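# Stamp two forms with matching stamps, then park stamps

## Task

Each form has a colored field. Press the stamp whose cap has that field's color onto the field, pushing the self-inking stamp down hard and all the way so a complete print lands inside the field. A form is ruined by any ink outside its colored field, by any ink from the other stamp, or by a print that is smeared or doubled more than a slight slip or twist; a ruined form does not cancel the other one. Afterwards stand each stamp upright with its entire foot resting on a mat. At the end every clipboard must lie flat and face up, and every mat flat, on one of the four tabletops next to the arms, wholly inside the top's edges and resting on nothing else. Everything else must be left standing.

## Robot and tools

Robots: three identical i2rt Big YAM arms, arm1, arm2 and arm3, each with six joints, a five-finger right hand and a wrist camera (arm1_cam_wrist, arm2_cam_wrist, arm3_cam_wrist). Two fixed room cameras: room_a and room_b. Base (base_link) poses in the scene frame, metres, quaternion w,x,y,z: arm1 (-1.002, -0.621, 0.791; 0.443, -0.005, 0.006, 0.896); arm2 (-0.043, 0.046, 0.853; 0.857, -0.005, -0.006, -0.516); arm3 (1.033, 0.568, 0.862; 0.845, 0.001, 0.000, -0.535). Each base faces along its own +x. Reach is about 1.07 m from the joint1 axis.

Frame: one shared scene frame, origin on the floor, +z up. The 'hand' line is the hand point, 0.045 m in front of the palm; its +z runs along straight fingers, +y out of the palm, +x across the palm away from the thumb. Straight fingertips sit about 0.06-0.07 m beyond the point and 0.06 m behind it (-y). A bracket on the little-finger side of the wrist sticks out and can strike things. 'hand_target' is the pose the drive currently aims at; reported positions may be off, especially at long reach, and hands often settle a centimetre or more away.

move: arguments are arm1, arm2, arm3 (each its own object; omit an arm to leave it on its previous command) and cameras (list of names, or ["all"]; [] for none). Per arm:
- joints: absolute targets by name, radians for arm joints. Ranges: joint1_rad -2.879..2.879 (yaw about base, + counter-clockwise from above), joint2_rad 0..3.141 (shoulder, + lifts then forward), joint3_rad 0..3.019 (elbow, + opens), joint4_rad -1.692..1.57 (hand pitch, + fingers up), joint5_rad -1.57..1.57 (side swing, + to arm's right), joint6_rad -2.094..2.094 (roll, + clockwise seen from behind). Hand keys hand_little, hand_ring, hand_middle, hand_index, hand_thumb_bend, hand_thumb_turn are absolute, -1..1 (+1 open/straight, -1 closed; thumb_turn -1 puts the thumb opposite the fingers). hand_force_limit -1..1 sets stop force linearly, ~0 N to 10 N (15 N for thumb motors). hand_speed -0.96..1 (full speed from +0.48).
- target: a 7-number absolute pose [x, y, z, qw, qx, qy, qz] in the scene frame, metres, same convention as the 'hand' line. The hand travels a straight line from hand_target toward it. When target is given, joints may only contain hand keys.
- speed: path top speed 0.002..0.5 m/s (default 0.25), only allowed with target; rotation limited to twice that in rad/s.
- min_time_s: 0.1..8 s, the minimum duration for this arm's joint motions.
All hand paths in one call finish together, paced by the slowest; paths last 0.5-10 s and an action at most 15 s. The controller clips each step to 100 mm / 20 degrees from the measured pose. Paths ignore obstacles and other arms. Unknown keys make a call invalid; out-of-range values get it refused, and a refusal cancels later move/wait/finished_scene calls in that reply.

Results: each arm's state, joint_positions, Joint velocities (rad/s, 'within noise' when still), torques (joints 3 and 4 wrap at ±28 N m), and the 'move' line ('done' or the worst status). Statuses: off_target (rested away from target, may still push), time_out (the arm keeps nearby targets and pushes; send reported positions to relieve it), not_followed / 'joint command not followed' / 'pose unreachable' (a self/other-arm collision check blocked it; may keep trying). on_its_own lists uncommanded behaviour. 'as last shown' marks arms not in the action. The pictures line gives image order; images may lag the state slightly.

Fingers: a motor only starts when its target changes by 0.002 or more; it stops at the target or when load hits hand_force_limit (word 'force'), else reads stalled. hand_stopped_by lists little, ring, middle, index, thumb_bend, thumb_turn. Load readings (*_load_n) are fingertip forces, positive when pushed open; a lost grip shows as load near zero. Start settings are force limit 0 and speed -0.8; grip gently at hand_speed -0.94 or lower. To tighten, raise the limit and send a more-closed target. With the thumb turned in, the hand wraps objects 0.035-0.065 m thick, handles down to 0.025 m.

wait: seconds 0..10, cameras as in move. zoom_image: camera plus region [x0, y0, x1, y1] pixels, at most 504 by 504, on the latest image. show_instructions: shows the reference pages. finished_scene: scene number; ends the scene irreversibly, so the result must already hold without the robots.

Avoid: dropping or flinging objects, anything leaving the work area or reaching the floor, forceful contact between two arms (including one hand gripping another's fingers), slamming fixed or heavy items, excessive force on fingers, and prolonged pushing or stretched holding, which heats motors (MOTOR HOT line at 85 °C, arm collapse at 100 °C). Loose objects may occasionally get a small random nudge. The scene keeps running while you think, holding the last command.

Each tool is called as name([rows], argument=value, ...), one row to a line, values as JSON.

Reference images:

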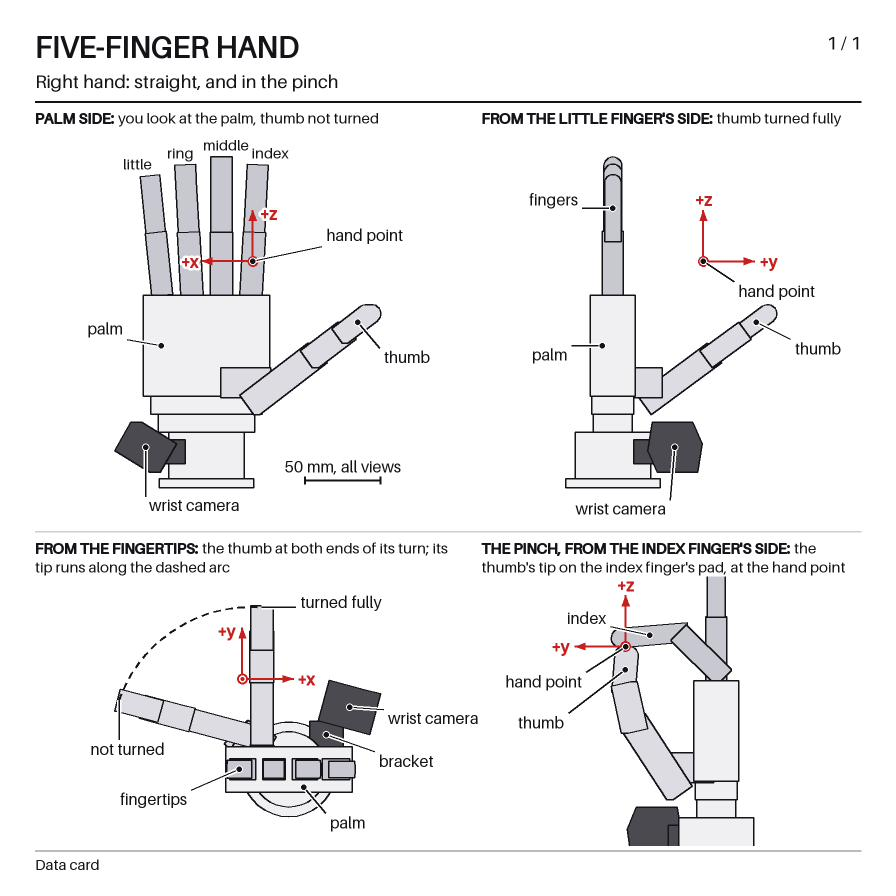

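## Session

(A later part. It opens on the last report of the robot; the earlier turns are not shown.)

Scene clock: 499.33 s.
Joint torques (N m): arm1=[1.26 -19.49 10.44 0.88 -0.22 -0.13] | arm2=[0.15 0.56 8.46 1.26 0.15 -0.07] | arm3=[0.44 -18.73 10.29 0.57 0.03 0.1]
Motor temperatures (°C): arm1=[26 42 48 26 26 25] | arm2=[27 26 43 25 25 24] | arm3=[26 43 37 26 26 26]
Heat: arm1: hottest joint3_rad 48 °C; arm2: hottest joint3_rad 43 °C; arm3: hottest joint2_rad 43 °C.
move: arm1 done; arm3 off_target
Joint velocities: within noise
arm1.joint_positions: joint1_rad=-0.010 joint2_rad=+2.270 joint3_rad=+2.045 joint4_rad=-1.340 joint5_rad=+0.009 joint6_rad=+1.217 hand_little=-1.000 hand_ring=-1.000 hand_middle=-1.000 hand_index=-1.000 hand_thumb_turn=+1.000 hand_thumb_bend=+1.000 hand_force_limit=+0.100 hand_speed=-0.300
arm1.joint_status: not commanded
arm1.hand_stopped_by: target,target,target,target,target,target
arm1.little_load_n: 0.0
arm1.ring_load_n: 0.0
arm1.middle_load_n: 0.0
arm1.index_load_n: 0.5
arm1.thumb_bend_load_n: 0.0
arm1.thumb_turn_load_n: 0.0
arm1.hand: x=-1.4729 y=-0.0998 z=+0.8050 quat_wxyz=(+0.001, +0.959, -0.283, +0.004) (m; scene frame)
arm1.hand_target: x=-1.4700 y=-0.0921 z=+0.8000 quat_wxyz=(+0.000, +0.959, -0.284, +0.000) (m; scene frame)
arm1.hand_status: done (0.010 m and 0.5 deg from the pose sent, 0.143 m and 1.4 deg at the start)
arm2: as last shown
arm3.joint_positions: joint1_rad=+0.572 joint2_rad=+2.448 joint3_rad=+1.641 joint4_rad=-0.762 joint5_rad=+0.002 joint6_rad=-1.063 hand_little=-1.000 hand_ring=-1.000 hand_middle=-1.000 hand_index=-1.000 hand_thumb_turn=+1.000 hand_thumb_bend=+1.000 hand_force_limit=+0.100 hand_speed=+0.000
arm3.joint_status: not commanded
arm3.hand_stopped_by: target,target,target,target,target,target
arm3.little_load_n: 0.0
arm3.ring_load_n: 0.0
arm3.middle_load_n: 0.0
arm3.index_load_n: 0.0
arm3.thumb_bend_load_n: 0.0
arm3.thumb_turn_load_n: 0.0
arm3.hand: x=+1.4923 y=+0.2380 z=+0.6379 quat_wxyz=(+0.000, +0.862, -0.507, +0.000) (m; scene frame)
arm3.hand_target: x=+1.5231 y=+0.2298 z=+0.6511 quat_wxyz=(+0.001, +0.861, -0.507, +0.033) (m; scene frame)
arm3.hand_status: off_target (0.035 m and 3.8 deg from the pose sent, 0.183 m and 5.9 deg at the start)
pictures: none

move(arm1={"target":[-1.4610,-0.0990,0.735,0,0.9588,-0.2840,0],"speed":0.1}, arm3={"target":[1.529,0.227,0.616,0.002,0.8612,-0.5074,0.033],"speed":0.08}, cameras=["arm1_cam_wrist"])

move(arm1={"target":[-1.4610,-0.0990,0.715,0,0.9588,-0.2840,0],"speed":0.05}, arm3={"target":[1.524,0.229,0.59,0.0,0.8616,-0.5075,0.015],"speed":0.05})

Scene clock: 502.13 s.
Joint torques (N m): arm1=[1.14 -19.31 9.76 0.88 -0.21 -0.13] | arm2=[0.21 0.56 8.47 1.29 0.15 -0.07] | arm3=[0.56 -18.55 10.11 0.61 0.03 0.11]
Motor temperatures (°C): arm1=[26 42 48 26 25 25] | arm2=[27 26 43 25 25 24] | arm3=[26 43 38 26 26 26]
Heat: arm1: hottest joint3_rad 48 °C; arm2: hottest joint3_rad 43 °C; arm3: hottest joint2_rad 43 °C.
move: arm1 done; arm3 off_target
Joint velocities: within noise
arm1.joint_positions: joint1_rad=-0.016 joint2_rad=+2.300 joint3_rad=+1.926 joint4_rad=-1.188 joint5_rad=+0.009 joint6_rad=+1.212 hand_little=-1.000 hand_ring=-1.000 hand_middle=-1.000 hand_index=-1.000 hand_thumb_turn=+1.000 hand_thumb_bend=+1.000 hand_force_limit=+0.100 hand_speed=-0.300
arm1.joint_status: not commanded
arm1.hand_stopped_by: target,target,target,target,target,target
arm1.little_load_n: 0.0
arm1.ring_load_n: 0.0
arm1.middle_load_n: 0.0
arm1.index_load_n: 0.0
arm1.thumb_bend_load_n: 0.0
arm1.thumb_turn_load_n: 0.0
arm1.hand: x=-1.4646 y=-0.1055 z=+0.7416 quat_wxyz=(+0.000, +0.959, -0.284, +0.003) (m; scene frame)
arm1.hand_target: x=-1.4610 y=-0.0990 z=+0.7353 quat_wxyz=(+0.000, +0.959, -0.284, +0.000) (m; scene frame)
arm1.hand_status: done (0.010 m and 0.3 deg from the pose sent, 0.071 m and 0.5 deg at the start)
arm2: as last shown
arm3.joint_positions: joint1_rad=+0.572 joint2_rad=+2.516 joint3_rad=+1.686 joint4_rad=-0.733 joint5_rad=+0.002 joint6_rad=-1.061 hand_little=-1.000 hand_ring=-1.000 hand_middle=-1.000 hand_index=-1.000 hand_thumb_turn=+1.000 hand_thumb_bend=+1.000 hand_force_limit=+0.100 hand_speed=+0.000
arm3.joint_status: not commanded
arm3.hand_stopped_by: target,target,target,target,target,target
arm3.little_load_n: 0.0
arm3.ring_load_n: 0.0
arm3.middle_load_n: 0.0
arm3.index_load_n: 0.5
arm3.thumb_bend_load_n: 0.0
arm3.thumb_turn_load_n: 0.0
arm3.hand: x=+1.4992 y=+0.2344 z=+0.6084 quat_wxyz=(+0.000, +0.862, -0.508, +0.004) (m; scene frame)
arm3.hand_target: x=+1.5282 y=+0.2277 z=+0.6171 quat_wxyz=(+0.002, +0.861, -0.507, +0.033) (m; scene frame)
arm3.hand_status: off_target (0.032 m and 3.4 deg from the pose sent, 0.044 m and 3.8 deg at the start)
pictures: arm1_cam_wrist
camera_calibration:
arm1_cam_wrist: T_world_to_cam=[[-0.27178, -0.962344, -0.00540344, -0.495674], [-0.834541, 0.232883, 0.499307, -1.56891], [-0.479247, 0.140211, -0.866408, 0.0761304], [0, 0, 0, 1]] pos_world=[-1.40755, -0.12231, 0.846651]

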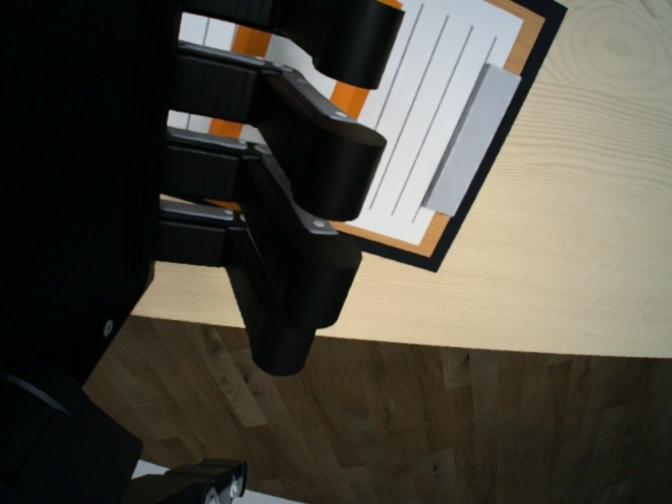

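Scene clock: 503.30 s.
Joint torques (N m): arm1=[1.26 -19.08 9.55 0.88 -0.21 -0.13] | arm2=[0.21 0.62 8.46 1.28 0.15 -0.07] | arm3=[0.32 -16.5 9.94 0.12 -0.12 0.08]
Motor temperatures (°C): arm1=[26 42 48 26 25 25] | arm2=[27 26 43 25 25 24] | arm3=[26 43 38 26 26 26]
Heat: arm1: hottest joint3_rad 48 °C; arm2: hottest joint3_rad 43 °C; arm3: hottest joint2_rad 43 °C.
move: arm1 off_target; arm3 off_target
Joint velocities: within noise
arm1.joint_positions: joint1_rad=-0.016 joint2_rad=+2.321 joint3_rad=+1.916 joint4_rad=-1.152 joint5_rad=+0.009 joint6_rad=+1.211 hand_little=-1.000 hand_ring=-1.000 hand_middle=-1.000 hand_index=-1.000 hand_thumb_turn=+1.000 hand_thumb_bend=+1.000 hand_force_limit=+0.100 hand_speed=-0.300
arm1.joint_status: not commanded
arm1.hand_stopped_by: target,target,target,target,target,target
arm1.little_load_n: 0.0
arm1.ring_load_n: 0.0
arm1.middle_load_n: 0.0
arm1.index_load_n: 0.0
arm1.thumb_bend_load_n: 0.0
arm1.thumb_turn_load_n: 0.0
arm1.hand: x=-1.4653 y=-0.1046 z=+0.7239 quat_wxyz=(-0.001, +0.959, -0.283, +0.001) (m; scene frame)
arm1.hand_target: x=-1.4609 y=-0.0992 z=+0.7151 quat_wxyz=(+0.000, +0.959, -0.284, +0.000) (m; scene frame)
arm1.hand_status: off_target (0.011 m and 0.2 deg from the pose sent, 0.027 m and 0.3 deg at the start)
arm2: as last shown
arm3.joint_positions: joint1_rad=+0.572 joint2_rad=+2.551 joint3_rad=+1.735 joint4_rad=-0.735 joint5_rad=+0.003 joint6_rad=-1.060 hand_little=-1.000 hand_ring=-1.000 hand_middle=-1.000 hand_index=-1.000 hand_thumb_turn=+1.000 hand_thumb_bend=+1.000 hand_force_limit=+0.100 hand_speed=+0.000
arm3.joint_status: not commanded
arm3.hand_stopped_by: target,target,target,target,target,target
arm3.little_load_n: 0.0
arm3.ring_load_n: 0.0
arm3.middle_load_n: 0.0
arm3.index_load_n: -1.5
arm3.thumb_bend_load_n: 0.0
arm3.thumb_turn_load_n: 0.0
arm3.hand: x=+1.5099 y=+0.2276 z=+0.5993 quat_wxyz=(+0.001, +0.861, -0.508, +0.010) (m; scene frame)
arm3.hand_target: x=+1.5234 y=+0.2293 z=+0.5904 quat_wxyz=(+0.000, +0.862, -0.507, +0.015) (m; scene frame)
arm3.hand_status: off_target (0.017 m and 0.6 deg from the pose sent, 0.031 m and 1.3 deg at the start)
pictures: none

move(arm1={"target":[-1.4590,-0.1010,0.695,0,0.9588,-0.2840,0],"speed":0.05}, arm3={"target":[1.509,0.237,0.582,0.0,0.8616,-0.5075,0.005],"speed":0.05})

Scene clock: 505.70 s.
Joint torques (N m): arm1=[1.32 -18.08 8.49 1.33 -0.1 -0.11] | arm2=[0.15 0.56 8.47 1.28 0.15 -0.07] | arm3=[0.21 -16.73 6.35 0.85 -0.1 0.06]
Motor temperatures (°C): arm1=[26 42 47 26 25 25] | arm2=[27 26 43 25 25 24] | arm3=[26 43 38 26 26 26]
Heat: arm1: hottest joint3_rad 47 °C; arm2: hottest joint3_rad 43 °C; arm3: hottest joint2_rad 43 °C.
move: arm1 off_target; arm3 off_target
Joint velocities: within noise
arm1.joint_positions: joint1_rad=-0.017 joint2_rad=+2.325 joint3_rad=+1.902 joint4_rad=-1.120 joint5_rad=+0.006 joint6_rad=+1.207 hand_little=-1.000 hand_ring=-1.000 hand_middle=-1.000 hand_index=-1.000 hand_thumb_turn=+1.000 hand_thumb_bend=+1.000 hand_force_limit=+0.100 hand_speed=-0.300
arm1.joint_status: not commanded
arm1.hand_stopped_by: target,target,target,target,target,target
arm1.little_load_n: 0.0
arm1.ring_load_n: -0.5
arm1.middle_load_n: -1.0
arm1.index_load_n: 0.0
arm1.thumb_bend_load_n: 0.0
arm1.thumb_turn_load_n: 0.0
arm1.hand: x=-1.4659 y=-0.1027 z=+0.7170 quat_wxyz=(-0.004, +0.959, -0.282, -0.006) (m; scene frame)
arm1.hand_target: x=-1.4587 y=-0.1017 z=+0.6955 quat_wxyz=(+0.000, +0.959, -0.284, +0.000) (m; scene frame)
arm1.hand_status: off_target (0.023 m and 0.8 deg from the pose sent, 0.030 m and 0.2 deg at the start)
arm2.joint_positions: joint1_rad=-0.922 joint2_rad=+0.896 joint3_rad=+1.921 joint4_rad=-1.591 joint5_rad=+0.442 joint6_rad=+0.342 hand_little=+0.800 hand_ring=+0.800 hand_middle=+0.800 hand_index=+0.800 hand_thumb_turn=-1.000 hand_thumb_bend=+0.990 hand_force_limit=+0.100 hand_speed=-0.800
arm2.joint_status: not commanded
arm2.hand_stopped_by: target,target,target,target,target,target
arm2.little_load_n: 0.0
arm2.ring_load_n: 0.0
arm2.middle_load_n: 0.0
arm2.index_load_n: 0.0
arm2.thumb_bend_load_n: 0.0
arm2.thumb_turn_load_n: 0.0
arm2.hand: x=-0.1821 y=-0.1465 z=+1.4664 quat_wxyz=(+0.209, -0.424, -0.749, +0.465) (m; scene frame)
arm2.hand_target: x=-0.1800 y=-0.1431 z=+1.4752 quat_wxyz=(+0.207, -0.423, -0.745, +0.472) (m; scene frame)
arm2.hand_status: not commanded
arm3.joint_positions: joint1_rad=+0.572 joint2_rad=+2.551 joint3_rad=+1.735 joint4_rad=-0.735 joint5_rad=+0.003 joint6_rad=-1.060 hand_little=-1.000 hand_ring=-1.000 hand_middle=-1.000 hand_index=-1.000 hand_thumb_turn=+1.000 hand_thumb_bend=+1.000 hand_force_limit=+0.100 hand_speed=+0.000
arm3.joint_status: not commanded
arm3.hand_stopped_by: target,target,target,target,target,target
arm3.little_load_n: 0.0
arm3.ring_load_n: 0.0
arm3.middle_load_n: 0.0
arm3.index_load_n: -1.5
arm3.thumb_bend_load_n: 0.0
arm3.thumb_turn_load_n: 0.0
arm3.hand: x=+1.5099 y=+0.2276 z=+0.5993 quat_wxyz=(+0.001, +0.861, -0.508, +0.010) (m; scene frame)
arm3.hand_target: x=+1.5084 y=+0.2371 z=+0.5825 quat_wxyz=(+0.000, +0.862, -0.508, +0.005) (m; scene frame)
arm3.hand_status: off_target (0.020 m and 0.5 deg from the pose sent, 0.020 m and 0.5 deg at the start)
pictures: none

move(arm1={"target":[-1.4570,-0.1030,0.672,0,0.9588,-0.2840,0],"speed":0.05}, arm3={"target":[1.505,0.239,0.56,0.0,0.8616,-0.5075,0.0],"speed":0.05})

Scene clock: 507.30 s.
Joint torques (N m): arm1=[1.26 -16.32 8.24 1.77 -0.09 -0.09] | arm2=[0.09 0.56 8.47 1.29 0.15 -0.07] | arm3=[0.21 -14.8 7.34 0.77 -0.1 0.06]
Motor temperatures (°C): arm1=[26 42 47 26 25 25] | arm2=[27 26 43 25 25 24] | arm3=[26 43 38 26 26 26]
Heat: arm1: hottest joint3_rad 47 °C; arm2: hottest joint3_rad 43 °C; arm3: hottest joint2_rad 43 °C.
move: arm1 off_target; arm3 off_target
Joint velocities: within noise
arm1.joint_positions: joint1_rad=-0.018 joint2_rad=+2.325 joint3_rad=+1.879 joint4_rad=-1.083 joint5_rad=+0.006 joint6_rad=+1.205 hand_little=-1.000 hand_ring=-1.000 hand_middle=-1.000 hand_index=-1.000 hand_thumb_turn=+1.000 hand_thumb_bend=+1.000 hand_force_limit=+0.100 hand_speed=-0.300
arm1.joint_status: not commanded
arm1.hand_stopped_by: target,target,target,target,target,target
arm1.little_load_n: -1.0
arm1.ring_load_n: -0.5
arm1.middle_load_n: 0.0
arm1.index_load_n: 0.5
arm1.thumb_bend_load_n: 0.0
arm1.thumb_turn_load_n: 0.0
arm1.hand: x=-1.4658 y=-0.1026 z=+0.7094 quat_wxyz=(-0.008, +0.959, -0.282, -0.011) (m; scene frame)
arm1.hand_target: x=-1.4559 y=-0.1044 z=+0.6733 quat_wxyz=(+0.000, +0.959, -0.284, +0.000) (m; scene frame)
arm1.hand_status: off_target (0.038 m and 1.6 deg from the pose sent, 0.046 m and 0.8 deg at the start)
arm2: as last shown
arm3.joint_positions: joint1_rad=+0.572 joint2_rad=+2.567 joint3_rad=+1.735 joint4_rad=-0.716 joint5_rad=+0.003 joint6_rad=-1.060 hand_little=-1.000 hand_ring=-1.000 hand_middle=-1.000 hand_index=-1.000 hand_thumb_turn=+1.000 hand_thumb_bend=+1.000 hand_force_limit=+0.100 hand_speed=+0.000
arm3.joint_status: not commanded
arm3.hand_stopped_by: target,target,target,target,target,target
arm3.little_load_n: 0.0
arm3.ring_load_n: -0.5
arm3.middle_load_n: 0.0
arm3.index_load_n: -2.0
arm3.thumb_bend_load_n: 0.0
arm3.thumb_turn_load_n: 0.0
arm3.hand: x=+1.5088 y=+0.2283 z=+0.5891 quat_wxyz=(+0.001, +0.861, -0.508, +0.011) (m; scene frame)
arm3.hand_target: x=+1.5037 y=+0.2395 z=+0.5613 quat_wxyz=(+0.000, +0.862, -0.508, +0.000) (m; scene frame)
arm3.hand_status: off_target (0.031 m and 1.3 deg from the pose sent, 0.041 m and 1.1 deg at the start)
pictures: none

move(arm1={"target":[-1.4560,-0.1045,0.648,0,0.9588,-0.2840,0],"speed":0.05}, arm3={"target":[1.503,0.240,0.536,0.0,0.8616,-0.5075,0.0],"speed":0.05})

move(arm1={"target":[-1.4560,-0.1045,0.625,0,0.9588,-0.2840,0],"speed":0.05}, arm3={"target":[1.502,0.240,0.512,0.0,0.8616,-0.5075,0.0],"speed":0.05})

Scene clock: 509.10 s.
Joint torques (N m): arm1=[1.32 -15.09 8.2 2.03 -0.07 -0.09] | arm2=[0.21 0.56 8.47 1.28 0.15 -0.07] | arm3=[0.09 -13.45 7.61 1.2 -0.15 0.06]
Motor temperatures (°C): arm1=[26 41 47 26 25 25] | arm2=[27 26 43 25 25 24] | arm3=[26 43 38 26 26 26]
Heat: arm1: hottest joint3_rad 47 °C; arm2: hottest joint3_rad 43 °C; arm3: hottest joint2_rad 43 °C.
move: arm1 off_target; arm3 off_target
Joint velocities: within noise
arm1.joint_positions: joint1_rad=-0.018 joint2_rad=+2.337 joint3_rad=+1.862 joint4_rad=-1.045 joint5_rad=+0.005 joint6_rad=+1.204 hand_little=-1.000 hand_ring=-1.000 hand_middle=-1.000 hand_index=-1.000 hand_thumb_turn=+1.000 hand_thumb_bend=+1.000 hand_force_limit=+0.100 hand_speed=-0.300
arm1.joint_status: not commanded
arm1.hand_stopped_by: target,target,target,target,target,target
arm1.little_load_n: -1.5
arm1.ring_load_n: -0.5
arm1.middle_load_n: 0.0
arm1.index_load_n: 0.0
arm1.thumb_bend_load_n: 0.0
arm1.thumb_turn_load_n: 0.0
arm1.hand: x=-1.4659 y=-0.1028 z=+0.6963 quat_wxyz=(-0.011, +0.959, -0.281, -0.015) (m; scene frame)
arm1.hand_target: x=-1.4544 y=-0.1070 z=+0.6501 quat_wxyz=(+0.000, +0.959, -0.284, +0.000) (m; scene frame)
arm1.hand_status: off_target (0.049 m and 2.2 deg from the pose sent, 0.062 m and 1.6 deg at the start)
arm2: as last shown
arm2.ring_load_n: -0.5
arm2.middle_load_n: -0.5
arm3.joint_positions: joint1_rad=+0.572 joint2_rad=+2.595 joint3_rad=+1.747 joint4_rad=-0.696 joint5_rad=+0.005 joint6_rad=-1.060 hand_little=-1.000 hand_ring=-1.000 hand_middle=-1.000 hand_index=-1.000 hand_thumb_turn=+1.000 hand_thumb_bend=+1.000 hand_force_limit=+0.100 hand_speed=+0.000
arm3.joint_status: not commanded
arm3.hand_stopped_by: target,target,target,target,target,target
arm3.little_load_n: 0.0
arm3.ring_load_n: -0.5
arm3.middle_load_n: -1.0
arm3.index_load_n: -3.0
arm3.thumb_bend_load_n: 0.0
arm3.thumb_turn_load_n: 0.0
arm3.hand: x=+1.5087 y=+0.2281 z=+0.5749 quat_wxyz=(+0.002, +0.861, -0.508, +0.012) (m; scene frame)
arm3.hand_target: x=+1.5010 y=+0.2408 z=+0.5383 quat_wxyz=(+0.000, +0.862, -0.508, +0.000) (m; scene frame)
arm3.hand_status: off_target (0.041 m and 1.4 deg from the pose sent, 0.055 m and 1.3 deg at the start)
pictures: none

Scene clock: 510.13 s.
Joint torques (N m): arm1=[1.38 -13.33 7.88 2.81 0.01 -0.06] | arm2=[0.15 0.5 8.47 1.28 0.15 -0.07] | arm3=[-0.09 -10.75 8.4 2.39 -0.16 0.02]
Motor temperatures (°C): arm1=[26 42 47 26 25 25] | arm2=[27 26 43 25 25 24] | arm3=[26 43 38 26 26 26]
Heat: arm1: hottest joint3_rad 47 °C; arm2: hottest joint3_rad 43 °C; arm3: hottest joint2_rad 43 °C.
move: arm1 off_target; arm3 off_target
Joint velocities: within noise
arm1.joint_positions: joint1_rad=-0.019 joint2_rad=+2.341 joint3_rad=+1.855 joint4_rad=-1.026 joint5_rad=+0.004 joint6_rad=+1.201 hand_little=-1.000 hand_ring=-1.000 hand_middle=-1.000 hand_index=-1.000 hand_thumb_turn=+1.000 hand_thumb_bend=+1.000 hand_force_limit=+0.100 hand_speed=-0.300
arm1.joint_status: not commanded
arm1.hand_stopped_by: target,target,target,target,target,target
arm1.little_load_n: -3.5
arm1.ring_load_n: -0.5
arm1.middle_load_n: 0.0
arm1.index_load_n: 0.0
arm1.thumb_bend_load_n: 0.0
arm1.thumb_turn_load_n: 0.0
arm1.hand: x=-1.4662 y=-0.1021 z=+0.6912 quat_wxyz=(-0.013, +0.960, -0.280, -0.019) (m; scene frame)
arm1.hand_target: x=-1.4526 y=-0.1089 z=+0.6291 quat_wxyz=(+0.000, +0.959, -0.284, +0.000) (m; scene frame)
arm1.hand_status: off_target (0.067 m and 2.6 deg from the pose sent, 0.072 m and 2.2 deg at the start)
arm2: as last shown
arm2.ring_load_n: 0.0
arm2.middle_load_n: 0.0
arm3.joint_positions: joint1_rad=+0.572 joint2_rad=+2.597 joint3_rad=+1.748 joint4_rad=-0.696 joint5_rad=+0.005 joint6_rad=-1.058 hand_little=-1.000 hand_ring=-1.000 hand_middle=-1.000 hand_index=-1.000 hand_thumb_turn=+1.000 hand_thumb_bend=+1.000 hand_force_limit=+0.100 hand_speed=+0.000
arm3.joint_status: not commanded
arm3.hand_stopped_by: target,target,target,target,target,target
arm3.little_load_n: 0.0
arm3.ring_load_n: -0.5
arm3.middle_load_n: -1.5
arm3.index_load_n: -4.5
arm3.thumb_bend_load_n: 0.0
arm3.thumb_turn_load_n: 0.0
arm3.hand: x=+1.5087 y=+0.2281 z=+0.5740 quat_wxyz=(+0.002, +0.860, -0.509, +0.012) (m; scene frame)
arm3.hand_target: x=+1.4971 y=+0.2426 z=+0.5176 quat_wxyz=(+0.000, +0.862, -0.508, +0.000) (m; scene frame)
arm3.hand_status: off_target (0.063 m and 1.4 deg from the pose sent, 0.064 m and 1.4 deg at the start)
pictures: none

move(arm1={"target":[-1.4560,-0.1050,0.606,0,0.9588,-0.2840,0],"speed":0.05}, arm3={"target":[1.501,0.2405,0.500,0.0,0.8616,-0.5075,0.0],"speed":0.05})

Scene clock: 511.90 s.
Joint torques (N m): arm1=[1.32 -11.75 6.99 3.79 0.12 -0.01] | arm2=[0.21 0.56 8.47 1.28 0.15 -0.07] | arm3=[-0.03 -9.76 8.51 3.06 -0.2 0.01]
Motor temperatures (°C): arm1=[26 42 47 26 25 25] | arm2=[27 26 43 25 25 24] | arm3=[26 42 38 26 26 26]
Heat: arm1: hottest joint3_rad 47 °C; arm2: hottest joint3_rad 43 °C; arm3: hottest joint2_rad 42 °C.
move: arm1 off_target; arm3 off_target
Joint velocities: within noise
arm1.joint_positions: joint1_rad=-0.019 joint2_rad=+2.341 joint3_rad=+1.851 joint4_rad=-1.016 joint5_rad=+0.001 joint6_rad=+1.196 hand_little=-1.000 hand_ring=-1.000 hand_middle=-1.000 hand_index=-1.000 hand_thumb_turn=+1.000 hand_thumb_bend=+1.000 hand_force_limit=+0.100 hand_speed=-0.300
arm1.joint_status: not commanded
arm1.hand_stopped_by: target,target,target,target,target,target
arm1.little_load_n: -5.0
arm1.ring_load_n: -0.5
arm1.middle_load_n: -0.5
arm1.index_load_n: 0.0
arm1.thumb_bend_load_n: 0.0
arm1.thumb_turn_load_n: 0.0
arm1.hand: x=-1.4668 y=-0.1018 z=+0.6902 quat_wxyz=(-0.014, +0.960, -0.278, -0.022) (m; scene frame)
arm1.hand_target: x=-1.4505 y=-0.1122 z=+0.6125 quat_wxyz=(+0.000, +0.959, -0.284, +0.000) (m; scene frame)
arm1.hand_status: off_target (0.085 m and 3.0 deg from the pose sent, 0.086 m and 2.6 deg at the start)
arm2: as last shown
arm2.little_load_n: -0.5
arm3.joint_positions: joint1_rad=+0.573 joint2_rad=+2.598 joint3_rad=+1.750 joint4_rad=-0.696 joint5_rad=+0.006 joint6_rad=-1.056 hand_little=-1.000 hand_ring=-1.000 hand_middle=-1.000 hand_index=-1.000 hand_thumb_turn=+1.000 hand_thumb_bend=+1.000 hand_force_limit=+0.100 hand_speed=+0.000
arm3.joint_status: not commanded
arm3.hand_stopped_by: target,target,target,target,target,target
arm3.little_load_n: -0.5
arm3.ring_load_n: -1.0
arm3.middle_load_n: -2.0
arm3.index_load_n: -5.0
arm3.thumb_bend_load_n: 0.0
arm3.thumb_turn_load_n: 0.0
arm3.hand: x=+1.5090 y=+0.2284 z=+0.5736 quat_wxyz=(+0.002, +0.860, -0.510, +0.012) (m; scene frame)
arm3.hand_target: x=+1.4946 y=+0.2444 z=+0.5078 quat_wxyz=(+0.000, +0.862, -0.507, +0.000) (m; scene frame)
arm3.hand_status: off_target (0.075 m and 1.5 deg from the pose sent, 0.075 m and 1.5 deg at the start)
pictures: none

move(arm1={"target":[-1.4580,-0.1020,0.76,0,0.9588,-0.2840,0],"speed":0.06}, arm3={"target":[1.513,0.234,0.64,0.0,0.8616,-0.5075,0.0],"speed":0.06})

move(arm1={"target":[-1.4560,-0.1050,0.95,0,0.9588,-0.2840,0],"speed":0.2}, arm3={"target":[1.50,0.238,0.83,0.0,0.8616,-0.5075,0.0],"speed":0.2}, cameras=["room_a","room_b"])

zoom_image(camera="room_a", region=[60, 270, 130, 330])

zoom_image(camera="room_a", region=[520, 215, 575, 260])

Scene clock: 516.20 s.
Joint torques (N m): arm1=[1.44 -22.3 13.49 -0.27 0.03 0] | arm2=[0.21 0.56 8.46 1.28 0.15 -0.07] | arm3=[0.21 -20.19 6.23 -0.58 -0.12 0.02]
Motor temperatures (°C): arm1=[26 42 46 26 25 25] | arm2=[27 26 43 25 25 24] | arm3=[26 42 37 26 26 26]
Heat: arm1: hottest joint3_rad 46 °C; arm2: hottest joint3_rad 43 °C; arm3: hottest joint2_rad 42 °C.
move: arm1 off_target; arm3 off_target
Joint velocities: within noise
arm1.joint_positions: joint1_rad=-0.019 joint2_rad=+2.297 joint3_rad=+1.871 joint4_rad=-1.196 joint5_rad=+0.003 joint6_rad=+1.196 hand_little=-1.000 hand_ring=-1.000 hand_middle=-1.000 hand_index=-1.000 hand_thumb_turn=+1.000 hand_thumb_bend=+1.000 hand_force_limit=+0.100 hand_speed=-0.300
arm1.joint_status: not commanded
arm1.hand_stopped_by: target,target,target,target,target,target
arm1.little_load_n: 0.5
arm1.ring_load_n: 0.0
arm1.middle_load_n: 0.0
arm1.index_load_n: 0.0
arm1.thumb_bend_load_n: 0.0
arm1.thumb_turn_load_n: -0.5
arm1.hand: x=-1.4484 y=-0.1258 z=+0.7246 quat_wxyz=(+0.021, +0.960, -0.278, +0.025) (m; scene frame)
arm1.hand_target: x=-1.4569 y=-0.1033 z=+0.7603 quat_wxyz=(+0.000, +0.959, -0.284, +0.000) (m; scene frame)
arm1.hand_status: off_target (0.044 m and 3.8 deg from the pose sent, 0.070 m and 3.0 deg at the start)
arm2: as last shown
arm2.little_load_n: 0.0
arm3.joint_positions: joint1_rad=+0.573 joint2_rad=+2.504 joint3_rad=+1.728 joint4_rad=-0.800 joint5_rad=+0.004 joint6_rad=-1.056 hand_little=-1.000 hand_ring=-1.000 hand_middle=-1.000 hand_index=-1.000 hand_thumb_turn=+1.000 hand_thumb_bend=+1.000 hand_force_limit=+0.100 hand_speed=+0.000
arm3.joint_status: not commanded
arm3.hand_stopped_by: target,target,target,target,target,target
arm3.little_load_n: 0.0
arm3.ring_load_n: 0.0
arm3.middle_load_n: 0.0
arm3.index_load_n: 0.0
arm3.thumb_bend_load_n: 0.0
arm3.thumb_turn_load_n: 0.0
arm3.hand: x=+1.5069 y=+0.2301 z=+0.6275 quat_wxyz=(+0.001, +0.860, -0.510, -0.003) (m; scene frame)
arm3.hand_target: x=+1.5129 y=+0.2340 z=+0.6397 quat_wxyz=(+0.000, +0.862, -0.507, +0.000) (m; scene frame)
arm3.hand_status: off_target (0.015 m and 0.5 deg from the pose sent, 0.067 m and 1.5 deg at the start)
pictures: none

Scene clock: 518.10 s.
Joint torques (N m): arm1=[1.49 -20.19 14.95 -0.21 0.02 0.01] | arm2=[0.15 0.5 8.47 1.28 0.15 -0.07] | arm3=[-0.44 -18.55 8.5 -0.59 -0.12 -0.02]
Motor temperatures (°C): arm1=[26 42 46 26 25 25] | arm2=[27 26 43 25 25 24] | arm3=[26 42 37 26 26 26]
Heat: arm1: hottest joint3_rad 46 °C; arm2: hottest joint3_rad 43 °C; arm3: hottest joint2_rad 42 °C.
move: arm1 off_target; arm3 off_target
Joint velocities: within noise
arm1.joint_positions: joint1_rad=-0.019 joint2_rad=+2.170 joint3_rad=+2.183 joint4_rad=-1.621 joint5_rad=+0.003 joint6_rad=+1.196 hand_little=-1.000 hand_ring=-1.000 hand_middle=-1.000 hand_index=-1.000 hand_thumb_turn=+1.000 hand_thumb_bend=+1.000 hand_force_limit=+0.100 hand_speed=-0.300
arm1.joint_status: not commanded
arm1.hand_stopped_by: target,target,target,target,target,target
arm1.little_load_n: 0.0
arm1.ring_load_n: 0.0
arm1.middle_load_n: 0.5
arm1.index_load_n: 0.0
arm1.thumb_bend_load_n: -0.5
arm1.thumb_turn_load_n: 0.0
arm1.hand: x=-1.4523 y=-0.1183 z=+0.9241 quat_wxyz=(+0.016, +0.960, -0.278, +0.019) (m; scene frame)
arm1.hand_target: x=-1.4551 y=-0.1060 z=+0.9500 quat_wxyz=(+0.000, +0.959, -0.284, +0.000) (m; scene frame)
arm1.hand_status: off_target (0.029 m and 3.0 deg from the pose sent, 0.226 m and 3.8 deg at the start)
arm2: as last shown
arm3.joint_positions: joint1_rad=+0.573 joint2_rad=+2.166 joint3_rad=+1.676 joint4_rad=-1.086 joint5_rad=+0.004 joint6_rad=-1.056 hand_little=-1.000 hand_ring=-1.000 hand_middle=-1.000 hand_index=-1.000 hand_thumb_turn=+1.000 hand_thumb_bend=+1.000 hand_force_limit=+0.100 hand_speed=+0.000
arm3.joint_status: not commanded
arm3.hand_stopped_by: target,target,target,target,target,target
arm3.little_load_n: 0.0
arm3.ring_load_n: 0.0
arm3.middle_load_n: 0.0
arm3.index_load_n: 0.0
arm3.thumb_bend_load_n: 0.0
arm3.thumb_turn_load_n: 0.0
arm3.hand: x=+1.4969 y=+0.2359 z=+0.8200 quat_wxyz=(+0.001, +0.860, -0.510, -0.003) (m; scene frame)
arm3.hand_target: x=+1.5000 y=+0.2381 z=+0.8299 quat_wxyz=(+0.000, +0.862, -0.507, +0.000) (m; scene frame)
arm3.hand_status: off_target (0.011 m and 0.5 deg from the pose sent, 0.203 m and 0.5 deg at the start)
pictures: room_a, room_b

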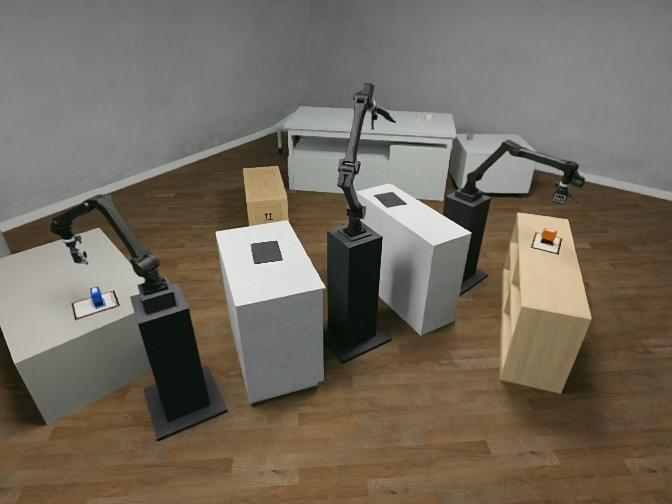

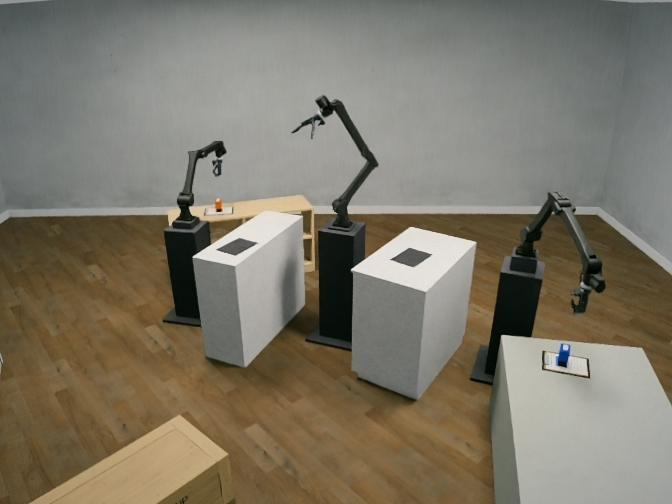

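Scaled by 7.200 from the camera's 672x504 image, which has a finer 960x720 frame.

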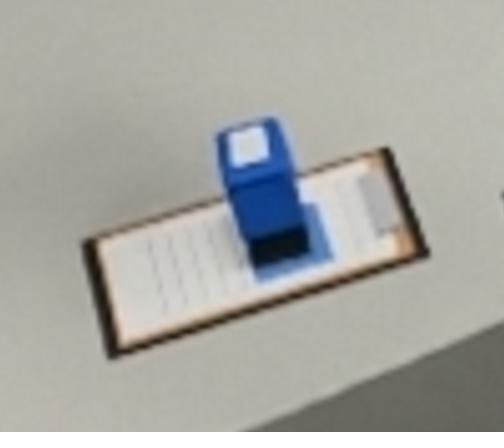

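Scaled by 9.164 from the camera's 672x504 image, which has a finer 960x720 frame.

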